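# Set the wooden crate onto its stand

## Task

Lift the wooden crate and set it down on its stand with no drop along the way. It must still rest there after the robot lets go, and nothing may end up fallen or left off the table.

## Robot and tools

Robot: two arms, left_arm and right_arm, on one table. Calibrated root positions in the scene frame: left_arm (+0.034, +0.303, +0.025) m, right_arm (+0.035, -0.303, +0.022) m, each yawed a hair from nominal. A camera stand is fixed to the floor behind them. Loose objects may get nudged briefly by outside forces.

Frames. Scene frame: origin at table-top height, halfway between the nominal bases; +x points out over the table, +z up, and left_arm sits on the +y side (image left/right does not follow arm names). Reported hand positions (metres) and quaternions (wxyz) use the scene frame. Commanded offsets use each arm's current Hand target axes. In the gripper frame the fingers extend along +z and separate along y. end_effector_position is the spot between the finger pads, roughly 1 cm short of the tips. Reported poses can be a few cm wrong, worse at long reach.

execute_actions(actions, cameras). actions is a list of actions; each action is a list of up to 15 rows, one per 1/30 s step; a short action repeats its final row until 15 steps pass. Every row is one flat list of 14 numbers, each in [-1, 1], always covering both arms: left dx, dy, dz, rx, ry, rz, opening, then right dx, dy, dz, rx, ry, rz, opening. The six pose numbers are an offset, not a pose: measured from that arm's Hand target as it was when the action began, along that Hand target's axes; every row counts from that same start, and a new action or call starts from the new Hand target, so sending an offset twice moves twice. Scale: 1.0 equals 0.6 m for dx, dy, dz or 180 degrees for rx, ry, rz, which together form one rotation vector. Opening is absolute: +1 fully open (0.093 m), -1 closed. Six zeros re-request the current Hand target; 0 as opening means half closed, so resend the present opening to keep a gripper as it is. cameras: list of names, ["all"], [] or null; images come by default only when actions is empty. An unknown camera name rejects the call.

move(target, speed, blend, opening_speed, grip_force, blocking, cameras). target is one 14-number row laid out as above, or a list of up to 15 such rows; every row is an offset from the Hand targets at the start of the move (not from the previous row), in Hand-target axes, same 0.6 m / 180 degree scale, opening absolute. Paths are straight, end together, last at least 0.5 s and are cut at 10 s. speed: m/s, 0.002 to 2.9, default 0.25 (rotation up to twice that in rad/s), one value or one per row. blend: corner rounding in m for lists, default 0 (stop at each row). opening_speed: opening change per second on the -1..+1 scale, at least 0.2. grip_force: newtons per pad, 10 to 50, one value or one per arm; it persists; low values close slowly. blocking=false returns after about 0.5 s while motion continues. Moves do not avoid obstacles or the other arm, overshoot more when fast, and hit harder when fast or aimed deep past a contact. Keep paths away from an arm's own base. The result adds a move: line: done, off_target, moving, held or fault, plus limits such as paced (pose clipped) or held (steps withheld).

wait(seconds 0 to 10) lets time pass under the last commands; stop brakes a running move; zoom_image(camera, region [x0, y0, x1, y1] in pixels, at most 504 by 504) enlarges part of the latest image from cam_high, cam_left_wrist or cam_right_wrist (each 672x504); read_manual gives licence texts; finished_scene(scene 1 or 2) ends the scene irreversibly, so call it only once the crate sits on the stand released.

Results: per arm end_effector_position and quat, Hand target (base for your next offsets), Tool commands, grip_measured, Joint positions (last entry is finger opening in m), Joint torques, Joint velocities (may be omitted when all are at noise), motor temperatures, and for execute_actions some step positions.

Control behaviour: commanded orientation is limited each step to 40 degrees from the measured one; arms sag, fall short or tilt from friction and weight, and small moves may go astray, so check position and tilt after each move and correct with an offset. A blocked arm keeps pushing until sent back.

Gripping: grip_measured reads +1 open, -1 closed; pads meet near -0.94 and each mm of object width adds about 0.0208; a per-gripper bias up to +0.02 exists. For a firm hold on a rigid box, command at least 0.24 below the width reading and keep sending it; release by sending well above that reading. Avoid sudden huge drops in command. Pads press about 50 to 65 N.

Avoid: dropping or releasing a moving crate, anything leaving the table, fast impacts with the table or fixtures, contact between the two arms or one gripper closing on the other, strain on wrist camera cables, and long holds at full stretch. Motors report MOTOR HOT at 75 C, fold the arm at 90 C and go limp at 100 C. Time keeps running while you think.

Each tool is called after "Call:" as name(argument=value, ...) on one line, values as JSON.

## Session

Call:
execute_actions(actions=[])

Scene clock: 0.00 s.
left_arm: end_effector_position=(+0.4206, +0.2900, +0.1163) grip_measured=+1.000 end_effector_quat_wxyz=(+0.584, -0.011, +0.809, +0.058) | right_arm: end_effector_position=(+0.4095, -0.3160, +0.1015) grip_measured=+1.000 end_effector_quat_wxyz=(+0.553, +0.012, +0.833, +0.002)
Joint positions: left_arm=[-0.114 1.569 0.345 0.899 -0.237 0.007 0.093] | right_arm=[-0.048 1.502 0.326 0.778 -0.04 0.001 0.093]
Joint velocities: within noise
Joint torques (N m): no reading
Motor temperatures (°C): left_arm=[30 31 37 33 28 27 28] | right_arm=[30 33 35 33 28 25 29]
Heat: left arm: 37 °C; right arm: 35 °C.
Hand target: left_arm +0.4263, +0.2899, +0.1309; +0.602, -0.017, +0.796, +0.056 | right_arm +0.4142, -0.3154, +0.1118; +0.566, +0.008, +0.824, +0.003
Tool commands: left_gripper/opening=+1.0 right_gripper/opening=+1.0

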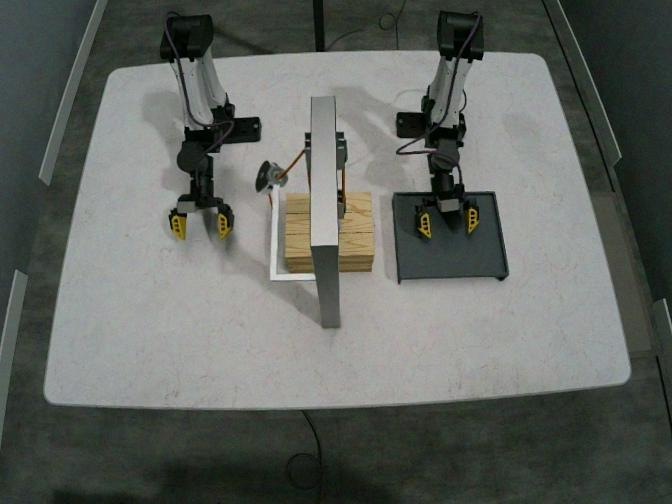

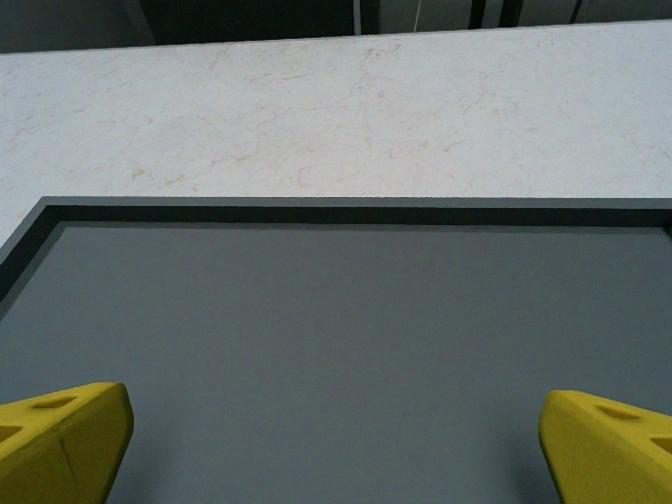

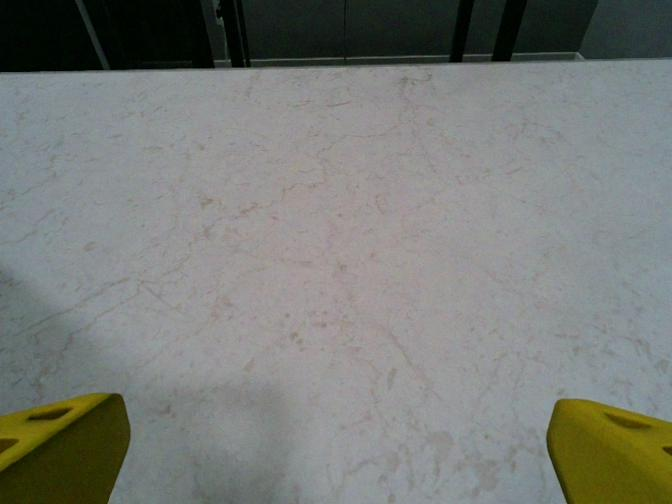

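Call:
zoom_image(camera="cam_high", region=[230, 80, 530, 340])

Call:
zoom_image(camera="cam_high", region=[240, 150, 400, 290])

Scaled by 1.680 from the camera's 672x504 image, which has a finer 960x720 frame.

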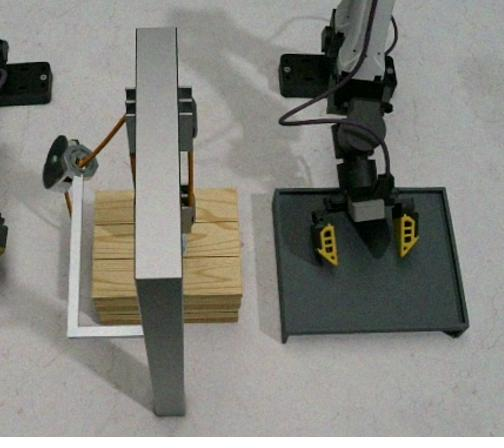

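Scaled by 3.150 from the camera's 672x504 image, which has a finer 960x720 frame.

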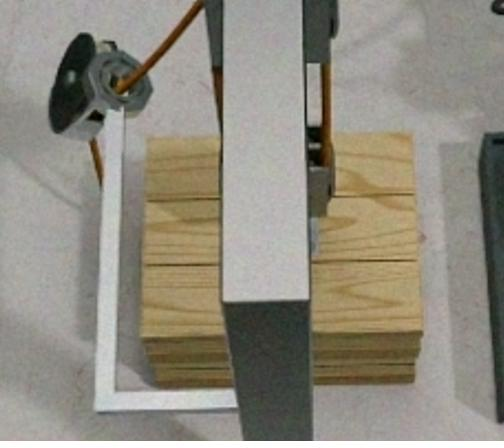

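Call:
move(target=[-0.263, 0.117, -0.293, 0.317, 0, 0.103, 1, 0,0,0,0,0,0,1], cameras=["all"])

Scene clock: 21.17 s.
left_arm: end_effector_position=(+0.2964, +0.3355, +0.3266) grip_measured=+1.000 end_effector_quat_wxyz=(+0.542, +0.348, +0.739, -0.197) | right_arm: end_effector_position=(+0.4095, -0.3160, +0.1015) grip_measured=+1.000 end_effector_quat_wxyz=(+0.553, +0.012, +0.833, +0.002)
Joint positions: left_arm=[0.79 1.345 1.351 -1.534 1.228 1.617 0.093] | right_arm=[-0.048 1.502 0.326 0.778 -0.04 0.001 0.093]
Joint torques (N m): left_arm=[-0.83 -3.37 8.59 -0.03 0.43 0.27] | right_arm=[0.17 -4.85 5.97 2.56 -0.13 -0.11]
Motor temperatures (°C): left_arm=[30 32 39 39 28 27 28] | right_arm=[30 34 37 38 27 25 29]
Heat: left arm: 39 °C; right arm: 38 °C.
Hand target: left_arm +0.2946, +0.3338, +0.3345; +0.521, +0.395, +0.719, -0.237 | right_arm +0.4142, -0.3154, +0.1118; +0.566, +0.008, +0.824, +0.003
Off the commanded pose: left_arm 0.008 m, 8 deg | right_arm 0.011 m, 2 deg.
joint sent to its limit (left arm) — joint 4 (wrist pitch), lower limit. The joint targets are off in position and orientation.
move: off_target (left_arm, right_arm)

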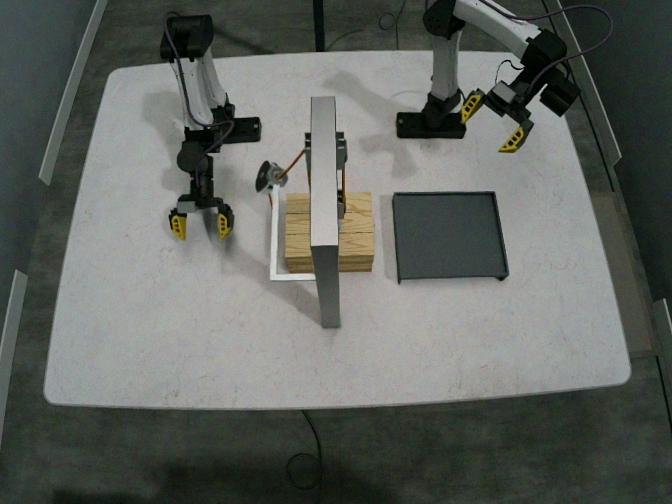

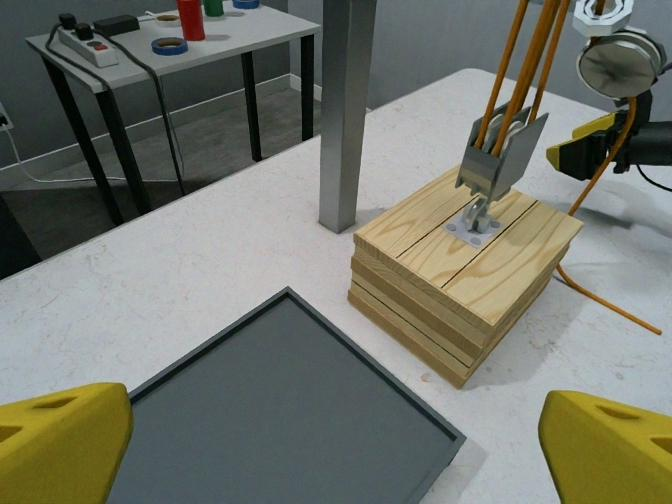

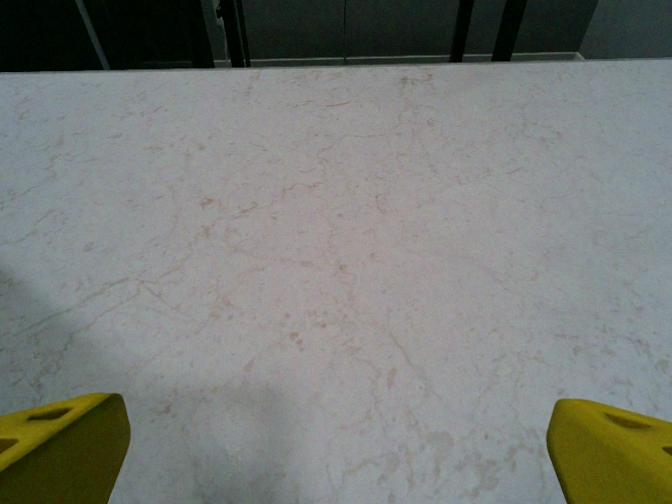

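Call:
zoom_image(camera="cam_left_wrist", region=[440, 0, 672, 180])

Call:
zoom_image(camera="cam_left_wrist", region=[320, 120, 672, 400])

Scaled by 2.172 from the camera's 672x504 image, which has a finer 960x720 frame.

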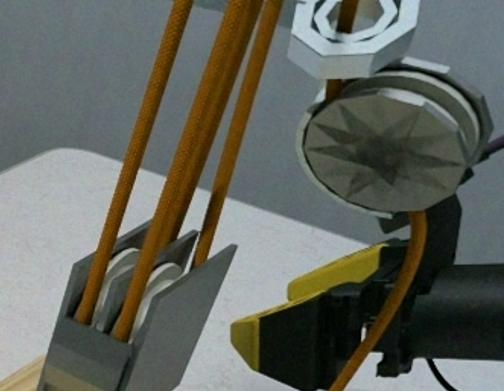

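Scaled by 1.432 from the camera's 672x504 image, which has a finer 960x720 frame.

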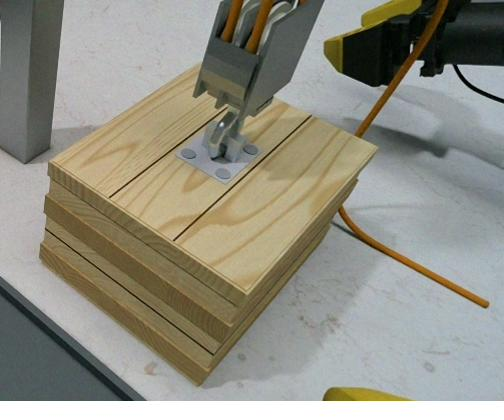

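Call:
move(target=[0,0,0,0,0,0,1,-0.277,-0.083,-0.303,-0.311,0,-0.119,1], cameras=["all"])

Call:
zoom_image(camera="cam_high", region=[380, 180, 520, 290])

Scene clock: 45.80 s.
left_arm: end_effector_position=(+0.2964, +0.3355, +0.3266) grip_measured=+1.000 end_effector_quat_wxyz=(+0.542, +0.348, +0.739, -0.197) | right_arm: end_effector_position=(+0.3039, -0.3668, +0.3244) grip_measured=+1.000 end_effector_quat_wxyz=(+0.539, -0.309, +0.760, +0.191)
Joint positions: left_arm=[0.79 1.345 1.351 -1.534 1.228 1.617 0.093] | right_arm=[-0.837 1.424 1.426 -1.567 -1.217 -1.611 0.093]
Joint torques (N m): left_arm=[-0.83 -3.37 8.61 -0.03 0.43 0.27] | right_arm=[0.72 -3.51 8.08 0.26 -0.66 -0.36]
Heat: left arm: 42 °C; right arm: 39 °C.
Hand target: left_arm +0.2946, +0.3338, +0.3345; +0.521, +0.395, +0.719, -0.237 | right_arm +0.3037, -0.3670, +0.3315; +0.494, -0.404, +0.714, +0.286
Off the commanded pose: left_arm 0.008 m, 8 deg | right_arm 0.007 m, 17 deg.
joint sent to its limit (left arm) — joint 4 (wrist pitch), lower limit. The joint targets are off in position and orientation.
joint sent to its limit (right arm) — joint 4 (wrist pitch), lower limit. The joint targets are off in orientation, not in position.
move: off_target (left_arm, right_arm)

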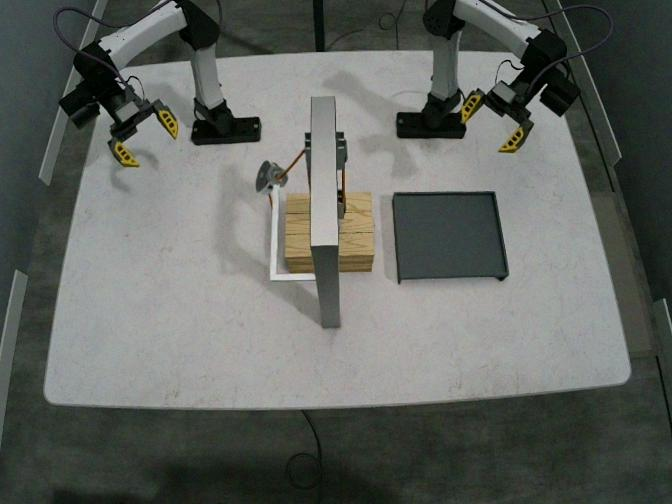

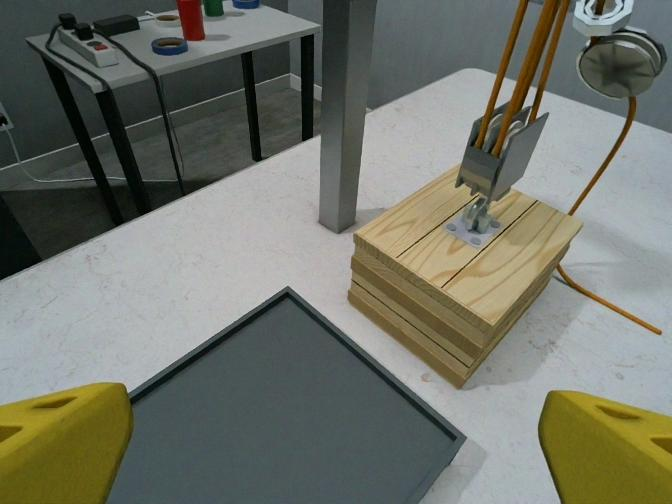

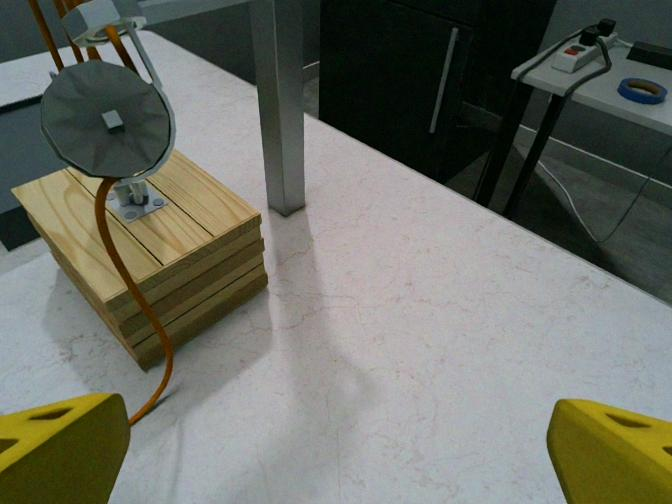

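Scaled by 3.600 from the camera's 672x504 image, which has a finer 960x720 frame.

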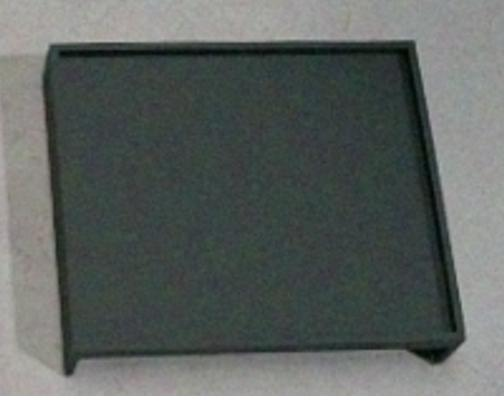

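Call:
zoom_image(camera="cam_right_wrist", region=[0, 0, 300, 220])

Call:
zoom_image(camera="cam_left_wrist", region=[150, 270, 504, 504])

Scaled by 1.680 from the camera's 672x504 image, which has a finer 960x720 frame.

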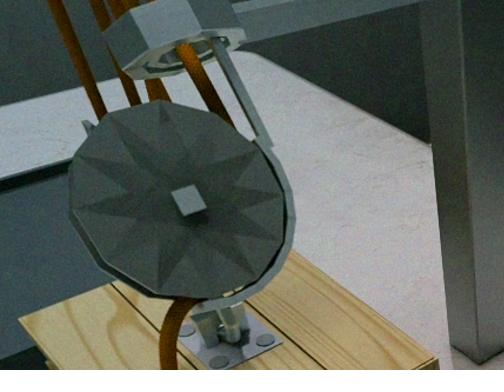

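Scaled by 1.424 from the camera's 672x504 image, which has a finer 960x720 frame.

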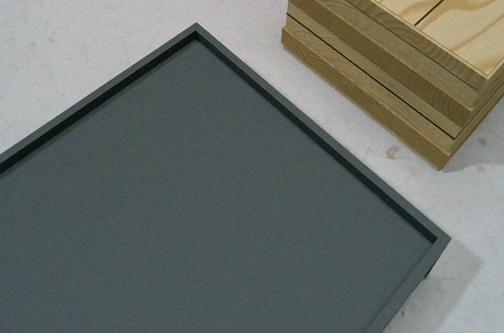

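Call:
move(target=[0,0,0,0,0,0,1,-0.093,0.135,0.019,0.162,-0.111,0.026,1], cameras=["all"])

Scene clock: 122.23 s.
left_arm: end_effector_position=(+0.2964, +0.3355, +0.3266) grip_measured=+1.000 end_effector_quat_wxyz=(+0.542, +0.348, +0.739, -0.197) | right_arm: end_effector_position=(+0.2468, -0.2985, +0.3801) grip_measured=+1.000 end_effector_quat_wxyz=(+0.647, -0.207, +0.701, +0.218)
Joint positions: left_arm=[0.79 1.345 1.351 -1.534 1.228 1.617 0.093] | right_arm=[-0.887 0.83 1.061 -1.027 -1.476 -0.758 0.093]
Joint torques (N m): left_arm=[-0.83 -3.37 8.59 -0.03 0.44 0.27] | right_arm=[0.31 0.01 4.86 1.96 -0.55 -0.07]
Motor temperatures (°C): left_arm=[30 31 45 32 28 27 28] | right_arm=[30 33 42 35 28 25 29]
Heat: left arm: 45 °C; right arm: 42 °C.
Hand target: left_arm +0.2946, +0.3338, +0.3345; +0.521, +0.395, +0.719, -0.237 | right_arm +0.2497, -0.3000, +0.3806; +0.683, -0.183, +0.683, +0.183
Off the commanded pose: left_arm 0.008 m, 8 deg | right_arm 0.003 m, 7 deg.
joint sent to its limit (left arm) — joint 4 (wrist pitch), lower limit. The joint targets are off in position and orientation.
move: off_target (left_arm, right_arm)

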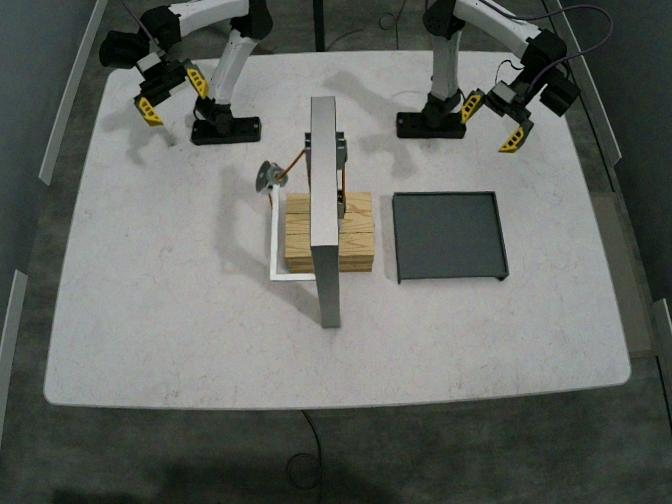

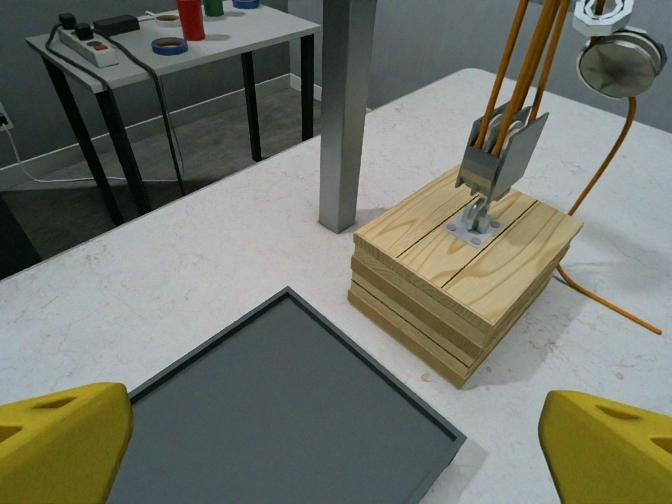

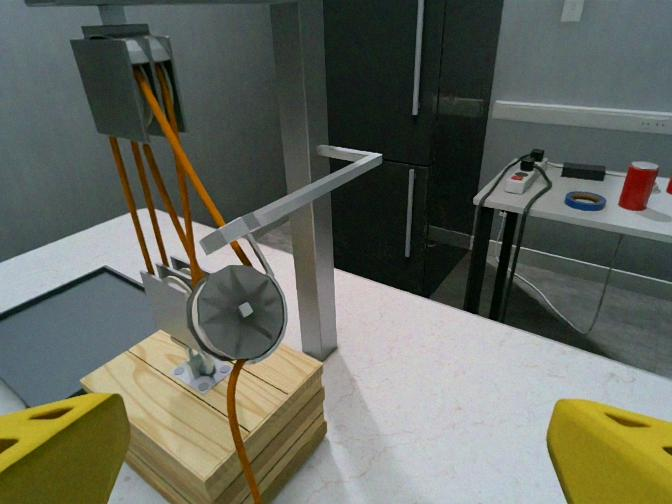

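Call:
zoom_image(camera="cam_right_wrist", region=[60, 0, 400, 255])

Call:
zoom_image(camera="cam_right_wrist", region=[120, 200, 320, 400])

Scaled by 1.482 from the camera's 672x504 image, which has a finer 960x720 frame.

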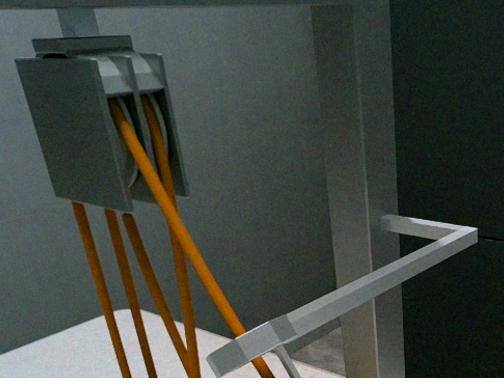

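Scaled by 2.520 from the camera's 672x504 image, which has a finer 960x720 frame.

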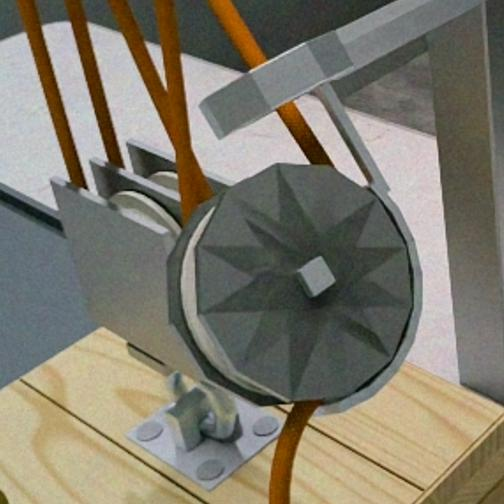

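Call:
move(target=[0.3925,0.2747,0.0763,-0.470,0.176,-0.690,1,0,0,0,0,0,0,1], cameras=["all"])

Scene clock: 184.50 s.
left_arm: end_effector_position=(+0.4192, +0.4638, +0.1021) grip_measured=+1.000 end_effector_quat_wxyz=(+0.008, +0.701, -0.713, +0.009) | right_arm: end_effector_position=(+0.2468, -0.2985, +0.3801) grip_measured=+1.000 end_effector_quat_wxyz=(+0.647, -0.207, +0.701, +0.218)
Joint positions: left_arm=[0.428 2.163 1.871 -1.288 0.024 -1.149 0.093] | right_arm=[-0.887 0.83 1.061 -1.027 -1.476 -0.758 0.093]
Joint torques (N m): left_arm=[-0.01 -9.58 8.7 -0.06 -0.23 0] | right_arm=[0.23 0.58 5.48 1.74 -0.55 -0.25]
Motor temperatures (°C): left_arm=[30 32 46 32 28 27 28] | right_arm=[30 32 40 41 28 25 29]
Heat: left arm: 46 °C; right arm: 41 °C.
Hand target: left_arm +0.4202, +0.4700, +0.1099; +0.000, +0.708, -0.706, +0.000 | right_arm +0.2486, -0.3005, +0.3809; +0.652, -0.220, +0.696, +0.204 (not the last commanded pose)
Off the commanded pose: left_arm 0.010 m, 2 deg | right_arm 0.003 m, 7 deg.
move: off_target (right_arm)

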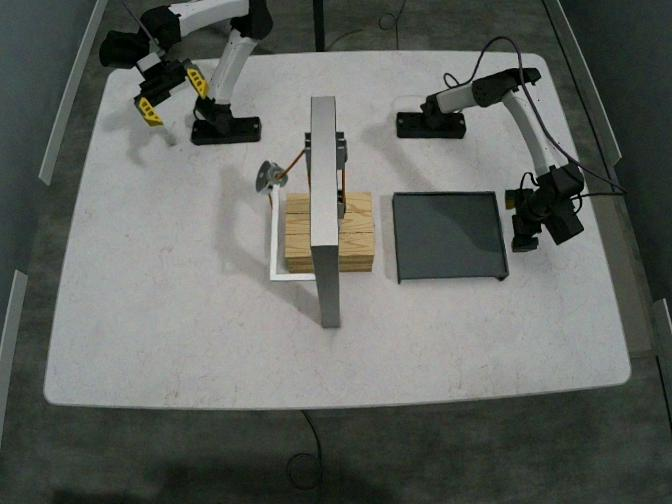

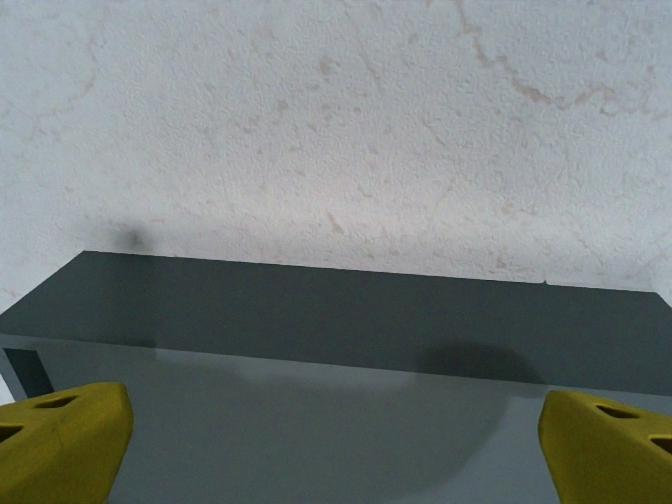

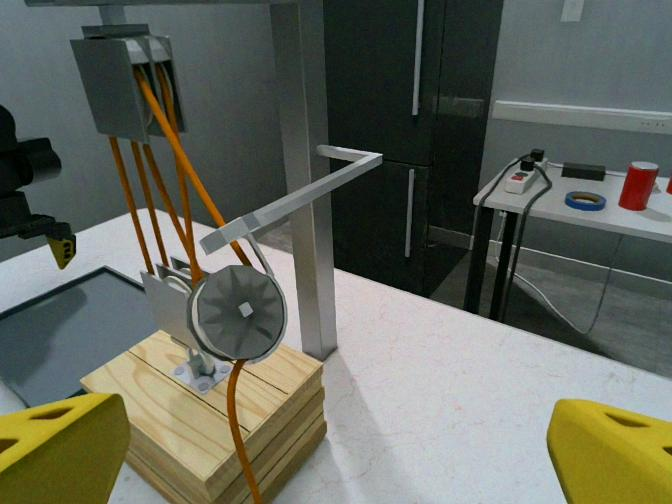

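Call:
move(target=[0,0,0,0,0,0,1,0.3387,0.0498,0.2018,-0.084,-0.021,-0.002,1], cameras=["all"])

Scene clock: 218.07 s.
left_arm: end_effector_position=(+0.4192, +0.4638, +0.1021) grip_measured=+1.000 end_effector_quat_wxyz=(+0.008, +0.701, -0.713, +0.009) | right_arm: end_effector_position=(+0.3186, -0.2152, +0.1625) grip_measured=+1.000 end_effector_quat_wxyz=(+0.621, -0.291, +0.657, +0.313)
Joint positions: left_arm=[0.428 2.163 1.871 -1.288 0.024 -1.149 0.093] | right_arm=[-0.231 1.472 0.131 1.269 -1.119 -0.014 0.093]
Joint torques (N m): left_arm=[-0.01 -9.59 8.7 -0.06 -0.22 0] | right_arm=[0.75 -2.47 3.54 2.77 0.05 -0.03]
Motor temperatures (°C): left_arm=[30 40 47 31 28 27 28] | right_arm=[30 31 39 41 28 25 29]
Heat: left arm: 47 °C; right arm: 41 °C.
Hand target: left_arm +0.4202, +0.4700, +0.1099; +0.000, +0.708, -0.706, +0.000 | right_arm +0.3197, -0.2150, +0.1700; +0.641, -0.299, +0.641, +0.299
Off the commanded pose: left_arm 0.010 m, 2 deg | right_arm 0.008 m, 3 deg.
move: off_target (right_arm)

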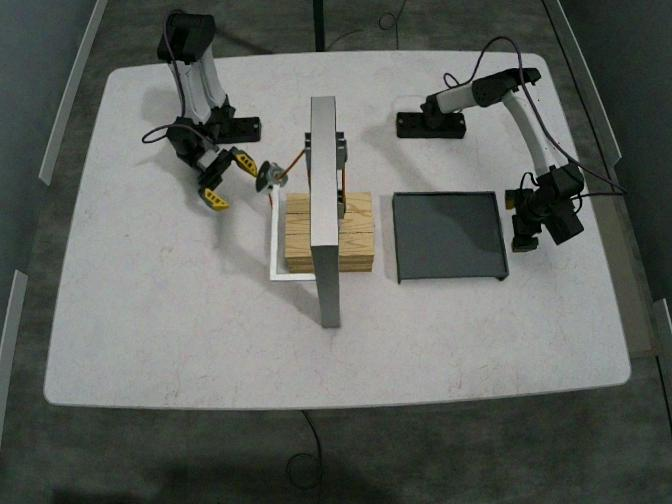

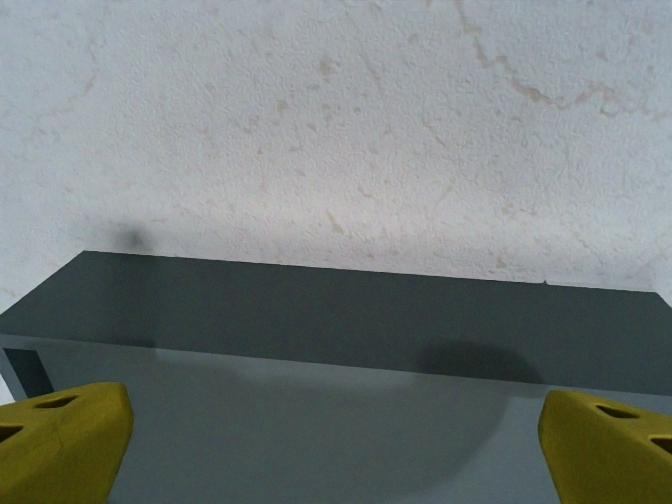

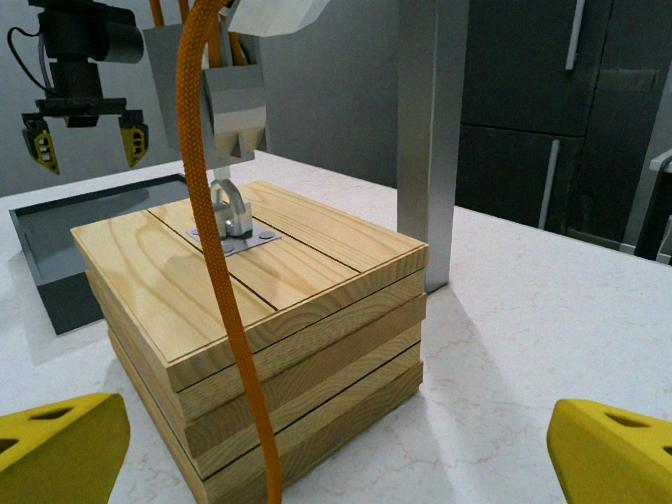

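Call:
move(target=[[0,0,0,0,0,0,1,0,0.0718,0,0,0,0,1],[0,0,0,0,0,0,1,0,0.0718,0.1000,0,0,0,1]], speed=0.15, blend=[0.02,0], cameras=["cam_right_wrist","cam_high"])

Scene clock: 234.93 s.
left_arm: end_effector_position=(+0.4192, +0.4638, +0.1021) grip_measured=+1.000 end_effector_quat_wxyz=(+0.008, +0.701, -0.713, +0.009) | right_arm: end_effector_position=(+0.3164, -0.1433, +0.1488) grip_measured=+1.000 end_effector_quat_wxyz=(+0.606, -0.295, +0.671, +0.311)
Joint positions: left_arm=[0.428 2.163 1.871 -1.288 0.024 -1.149 0.093] | right_arm=[0.17 1.499 0.11 1.292 -0.721 -0.005 0.093]
Joint torques (N m): left_arm=[-0.02 -9.57 8.72 -0.06 -0.22 0] | right_arm=[0.77 -2.66 5.83 3.13 0.06 -0.05]
Heat: left arm: 48 °C; right arm: 44 °C.
Hand target: left_arm +0.4202, +0.4700, +0.1099; +0.000, +0.708, -0.706, +0.000 | right_arm +0.3253, -0.1413, +0.1700; +0.641, -0.299, +0.641, +0.299
Off the commanded pose: left_arm 0.010 m, 2 deg | right_arm 0.023 m, 5 deg.
move: off_target (right_arm)
Images, in order (width x height): cam_high 672x504, cam_right_wrist 672x504.

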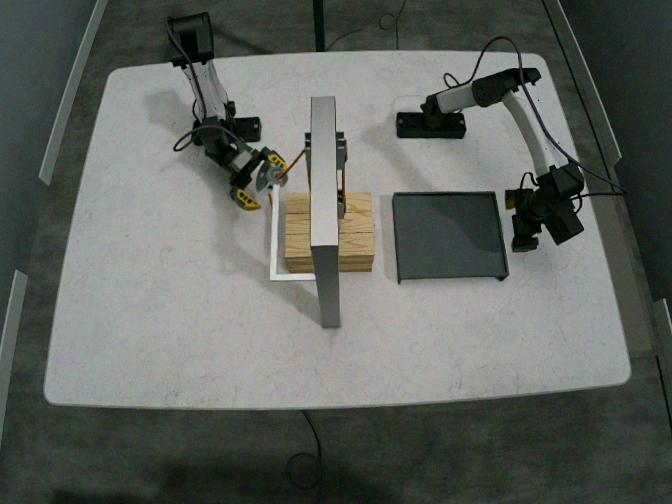

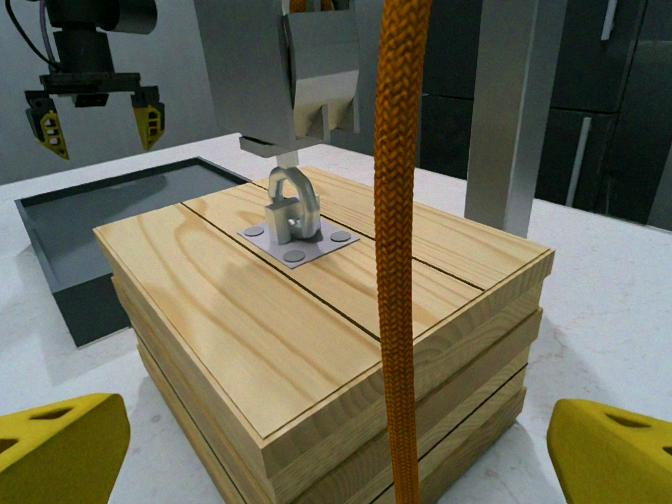

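Call:
zoom_image(camera="cam_high", region=[180, 110, 340, 230])

Scaled by 3.150 from the camera's 672x504 image, which has a finer 960x720 frame.

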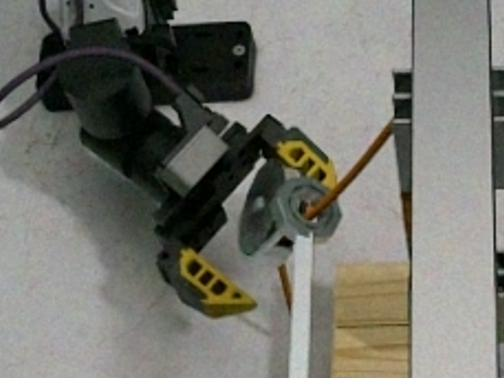

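Call:
move(target=[0,0,0,0,0,0,1,0,-0.0243,0.055,0,0,0,1], speed=0.1, cameras=["cam_right_wrist","cam_high"])

Call:
zoom_image(camera="cam_high", region=[180, 110, 340, 230])

Scene clock: 254.83 s.
left_arm: end_effector_position=(+0.4192, +0.4638, +0.1021) grip_measured=+1.000 end_effector_quat_wxyz=(+0.008, +0.701, -0.713, +0.009) | right_arm: end_effector_position=(+0.3470, -0.1255, +0.1479) grip_measured=+1.000 end_effector_quat_wxyz=(+0.603, -0.299, +0.670, +0.312)
Joint positions: left_arm=[0.428 2.163 1.871 -1.288 0.024 -1.149 0.093] | right_arm=[0.223 1.633 0.24 1.294 -0.677 -0.005 0.093]
Joint torques (N m): left_arm=[-0.01 -9.58 8.72 -0.06 -0.23 0] | right_arm=[0.76 -3.71 6.02 3.19 0.04 -0.02]
Motor temperatures (°C): left_arm=[30 43 48 31 28 27 28] | right_arm=[30 32 40 47 27 25 29]
Heat: left arm: 48 °C; right arm: 47 °C.
Hand target: left_arm +0.4202, +0.4700, +0.1099; +0.000, +0.708, -0.706, +0.000 | right_arm +0.3576, -0.1254, +0.1700; +0.641, -0.299, +0.641, +0.299
Off the commanded pose: left_arm 0.010 m, 2 deg | right_arm 0.025 m, 6 deg.
move: off_target (right_arm)
Images, in order (width x height): cam_high 672x504, cam_right_wrist 672x504.

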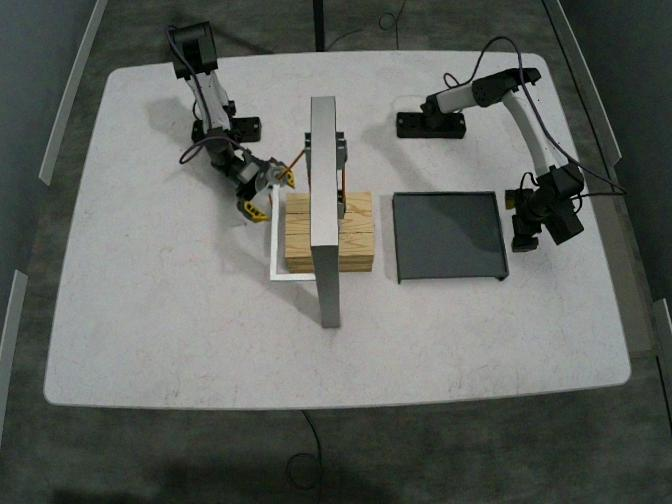

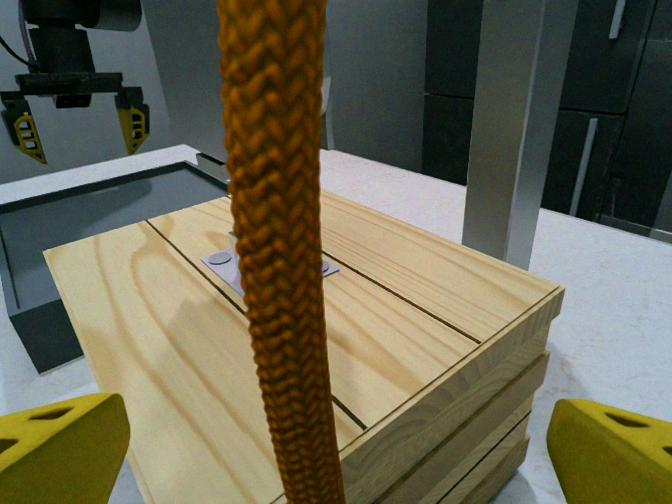

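Scaled by 3.150 from the camera's 672x504 image, which has a finer 960x720 frame.

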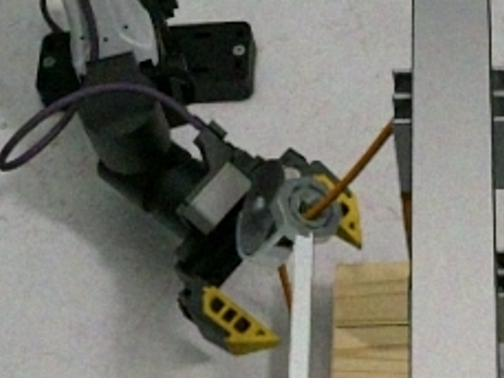

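Call:
move(target=[0,0,0,0,0,0,1,0,0,0,0,0,0,-1], opening_speed=1.0, cameras=["cam_right_wrist"])

Scene clock: 264.63 s.
left_arm: end_effector_position=(+0.4192, +0.4638, +0.1021) grip_measured=+1.000 end_effector_quat_wxyz=(+0.008, +0.701, -0.713, +0.009) | right_arm: end_effector_position=(+0.3470, -0.1255, +0.1479) grip_measured=-0.969 end_effector_quat_wxyz=(+0.603, -0.299, +0.670, +0.312)
Joint positions: left_arm=[0.428 2.163 1.871 -1.288 0.024 -1.149 0.093] | right_arm=[0.223 1.633 0.24 1.294 -0.677 -0.005 0]
Joint torques (N m): left_arm=[-0.02 -9.58 8.72 -0.06 -0.23 0] | right_arm=[0.69 -3.7 6 3.18 0.04 -0.03]
Heat: left arm: 48 °C; right arm: 48 °C.
Hand target: left_arm +0.4202, +0.4700, +0.1099; +0.000, +0.708, -0.706, +0.000 | right_arm +0.3576, -0.1254, +0.1700; +0.641, -0.299, +0.641, +0.299
Off the commanded pose: left_arm 0.010 m, 2 deg | right_arm 0.025 m, 6 deg.
move: off_target (right_arm)
Images, in order (width x height): cam_right_wrist 672x504.

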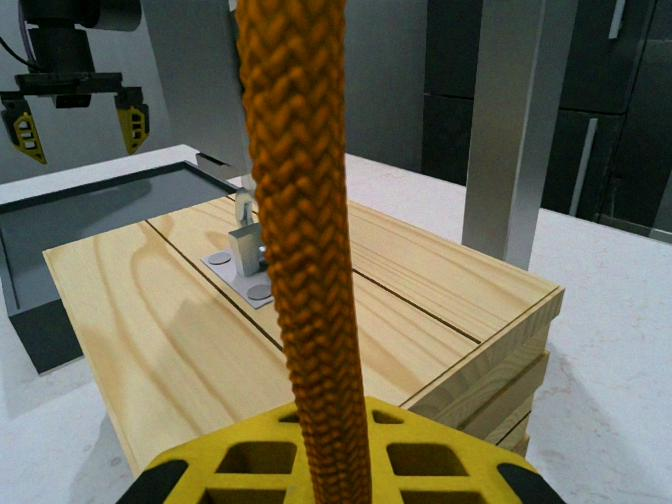

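Call:
move(target=[0,0,0,0,0,0,1,0.040,-0.142,-0.041,0.056,0,0,-1], speed=0.08, cameras=["all"])

Scene clock: 277.67 s.
left_arm: end_effector_position=(+0.4192, +0.4638, +0.1021) grip_measured=+1.000 end_effector_quat_wxyz=(+0.008, +0.701, -0.713, +0.009) | right_arm: end_effector_position=(+0.3875, -0.1696, +0.1500) grip_measured=-0.969 end_effector_quat_wxyz=(+0.644, -0.291, +0.648, +0.286)
Joint positions: left_arm=[0.428 2.163 1.871 -1.288 0.024 -1.149 0.093] | right_arm=[0.038 1.82 0.337 1.472 -0.807 -0.012 0]
Joint torques (N m): left_arm=[-0.02 -9.55 8.72 -0.06 -0.22 0] | right_arm=[-3.55 -2.13 3.45 2.68 0.75 -0.05]
Heat: left arm: 48 °C; right arm: 49 °C.
Hand target: left_arm +0.4202, +0.4700, +0.1099; +0.000, +0.708, -0.706, +0.000 | right_arm +0.4071, -0.1990, +0.1460; +0.664, -0.242, +0.665, +0.242
Off the commanded pose: left_arm 0.010 m, 2 deg | right_arm 0.036 m, 8 deg.
move: off_target (right_arm)

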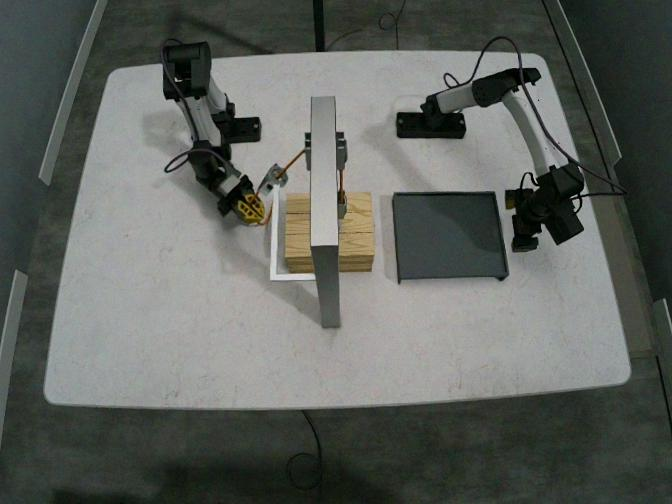

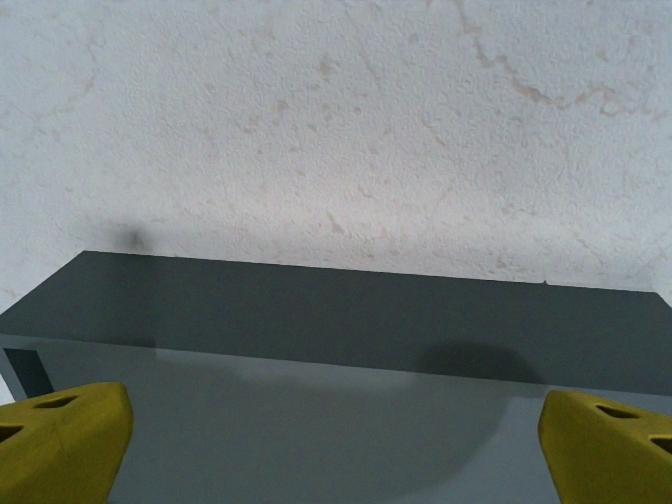

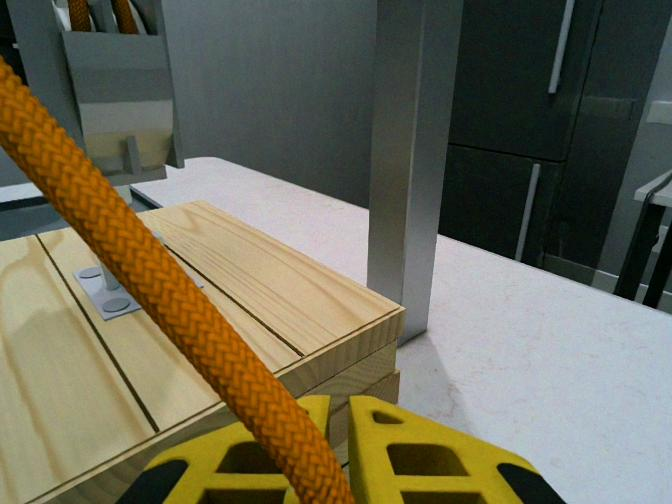

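Call:
move(target=[0,0,0,0,0,0,1,0.043,-0.173,-0.030,0.056,0,0,-1], speed=0.08, cameras=["cam_high","cam_right_wrist"])

Scene clock: 283.23 s.
left_arm: end_effector_position=(+0.4192, +0.4638, +0.1021) grip_measured=+1.000 end_effector_quat_wxyz=(+0.008, +0.701, -0.713, +0.009) | right_arm: end_effector_position=(+0.4382, -0.2229, +0.1730) grip_measured=-0.969 end_effector_quat_wxyz=(+0.686, -0.304, +0.614, +0.245)
Joint positions: left_arm=[0.428 2.163 1.871 -1.288 0.024 -1.149 0.093] | right_arm=[-0.137 1.916 0.541 1.481 -0.942 -0.032 0]
Joint torques (N m): left_arm=[-0.02 -9.58 8.72 -0.06 -0.22 0] | right_arm=[-8.31 2.82 -0.03 2.66 1.52 0.01]
Heat: left arm: 48 °C; right arm: 49 °C.
Hand target: left_arm +0.4202, +0.4700, +0.1099; +0.000, +0.708, -0.706, +0.000 | right_arm +0.4599, -0.2901, +0.1202; +0.683, -0.182, +0.683, +0.182
Off the commanded pose: left_arm 0.010 m, 2 deg | right_arm 0.088 m, 18 deg.
move: off_target (right_arm)
Images, in order (width x height): cam_high 672x504, cam_right_wrist 672x504.

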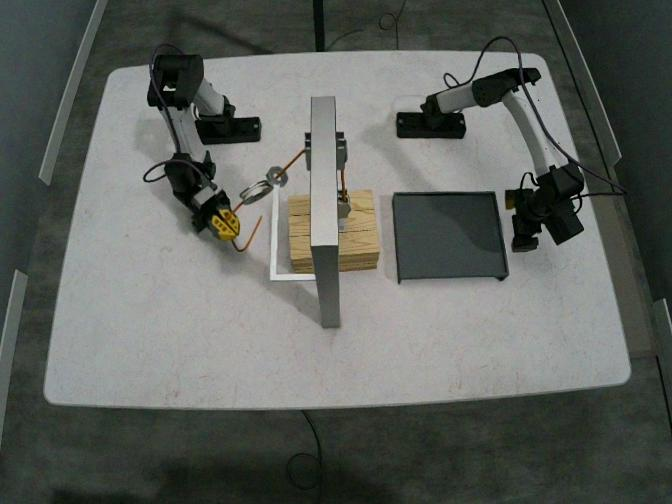

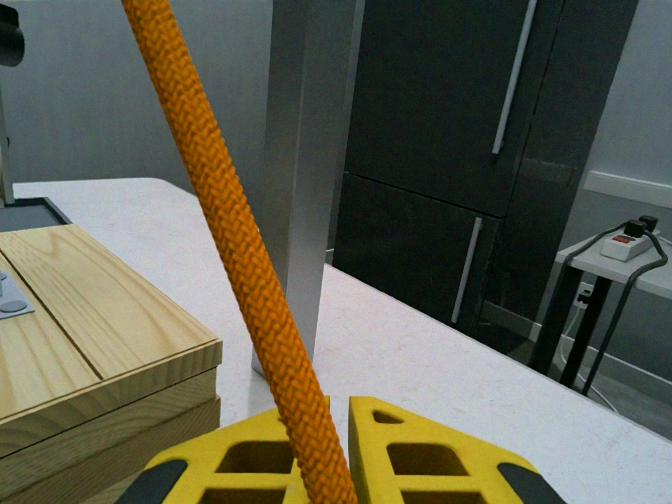

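Call:
zoom_image(camera="cam_high", region=[200, 130, 400, 300])

Scaled by 2.520 from the camera's 672x504 image, which has a finer 960x720 frame.

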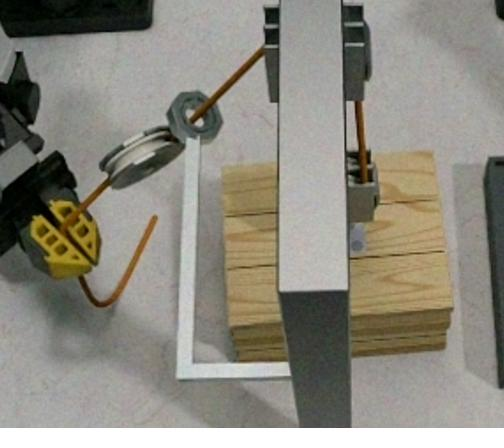

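Call:
move(target=[0,0,0,0,0,0,1,0.1,-0.246,-0.007,0.111,0,0,-1], speed=0.08, cameras=["cam_high","cam_right_wrist"])

Call:
zoom_image(camera="cam_high", region=[200, 130, 400, 300])

Scene clock: 295.13 s.
left_arm: end_effector_position=(+0.4192, +0.4638, +0.1021) grip_measured=+1.000 end_effector_quat_wxyz=(+0.008, +0.701, -0.713, +0.009) | right_arm: end_effector_position=(+0.4759, -0.2815, +0.1263) grip_measured=-0.969 end_effector_quat_wxyz=(+0.680, -0.296, +0.634, +0.221)
Joint positions: left_arm=[0.428 2.163 1.871 -1.288 0.024 -1.149 0.093] | right_arm=[-0.281 2.159 0.717 1.484 -1.037 -0.086 0]
Joint torques (N m): left_arm=[-0.02 -9.57 8.72 -0.06 -0.23 0] | right_arm=[-14.23 4.36 1.2 2.88 3.29 0.11]
Heat: left arm: 48 °C; right arm: 50 °C.
Hand target: left_arm +0.4202, +0.4700, +0.1099; +0.000, +0.708, -0.706, +0.000 | right_arm +0.5298, -0.4202, +0.0601; +0.704, -0.061, +0.705, +0.061
Off the commanded pose: left_arm 0.010 m, 2 deg | right_arm 0.163 m, 34 deg.
move: off_target (right_arm)
Images, in order (width x height): cam_high 672x504, cam_right_wrist 672x504.

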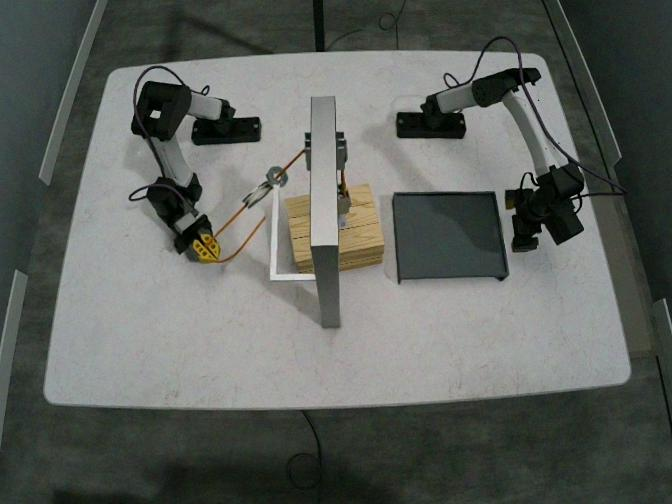

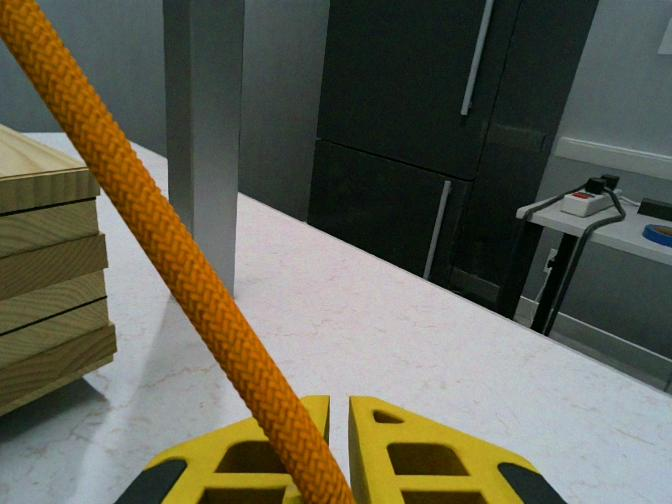

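Scaled by 2.520 from the camera's 672x504 image, which has a finer 960x720 frame.

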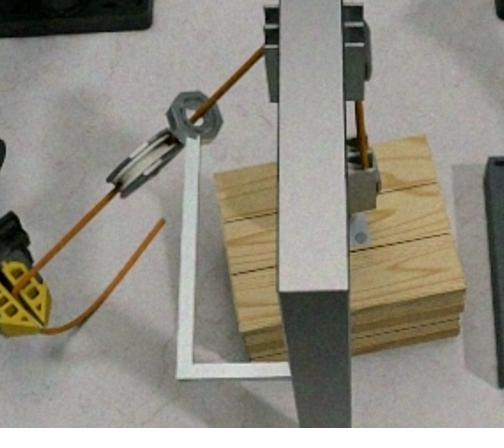

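Call:
move(target=[0,0,0,0,0,0,1,0.05,-0.176,0.037,0.04,0,0,-1], speed=0.08, cameras=["cam_high","cam_right_wrist"])

Scene clock: 313.07 s.
left_arm: end_effector_position=(+0.4192, +0.4638, +0.1021) grip_measured=+1.000 end_effector_quat_wxyz=(+0.008, +0.701, -0.713, +0.009) | right_arm: end_effector_position=(+0.5136, -0.3771, +0.0788) grip_measured=-0.969 end_effector_quat_wxyz=(+0.691, -0.271, +0.645, +0.181)
Joint positions: left_arm=[0.428 2.163 1.871 -1.288 0.024 -1.149 0.093] | right_arm=[-0.468 2.436 1.002 1.482 -1.128 -0.098 0]
Joint torques (N m): left_arm=[-0.01 -9.58 8.7 -0.06 -0.23 0] | right_arm=[-11.74 -1.11 4.72 2.15 3.75 0.51]
Motor temperatures (°C): left_arm=[30 46 49 30 28 27 28] | right_arm=[43 31 38 54 42 25 30]
Heat: left arm: 49 °C; right arm: 54 °C.
Hand target: left_arm +0.4202, +0.4700, +0.1099; +0.000, +0.708, -0.706, +0.000 | right_arm +0.5698, -0.5204, +0.0301; +0.707, -0.017, +0.707, +0.017
Off the commanded pose: left_arm 0.010 m, 2 deg | right_arm 0.161 m, 36 deg.
move: off_target (right_arm)
Images, in order (width x height): cam_high 672x504, cam_right_wrist 672x504.

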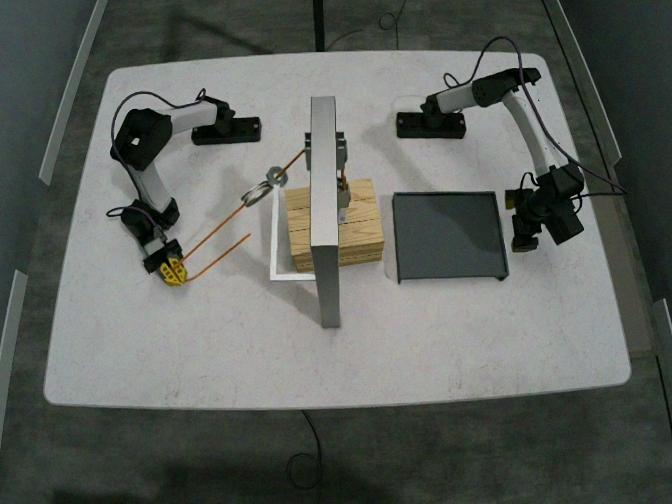

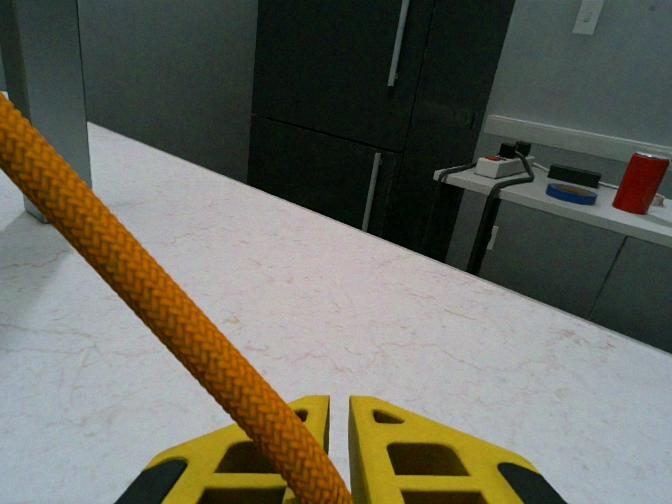

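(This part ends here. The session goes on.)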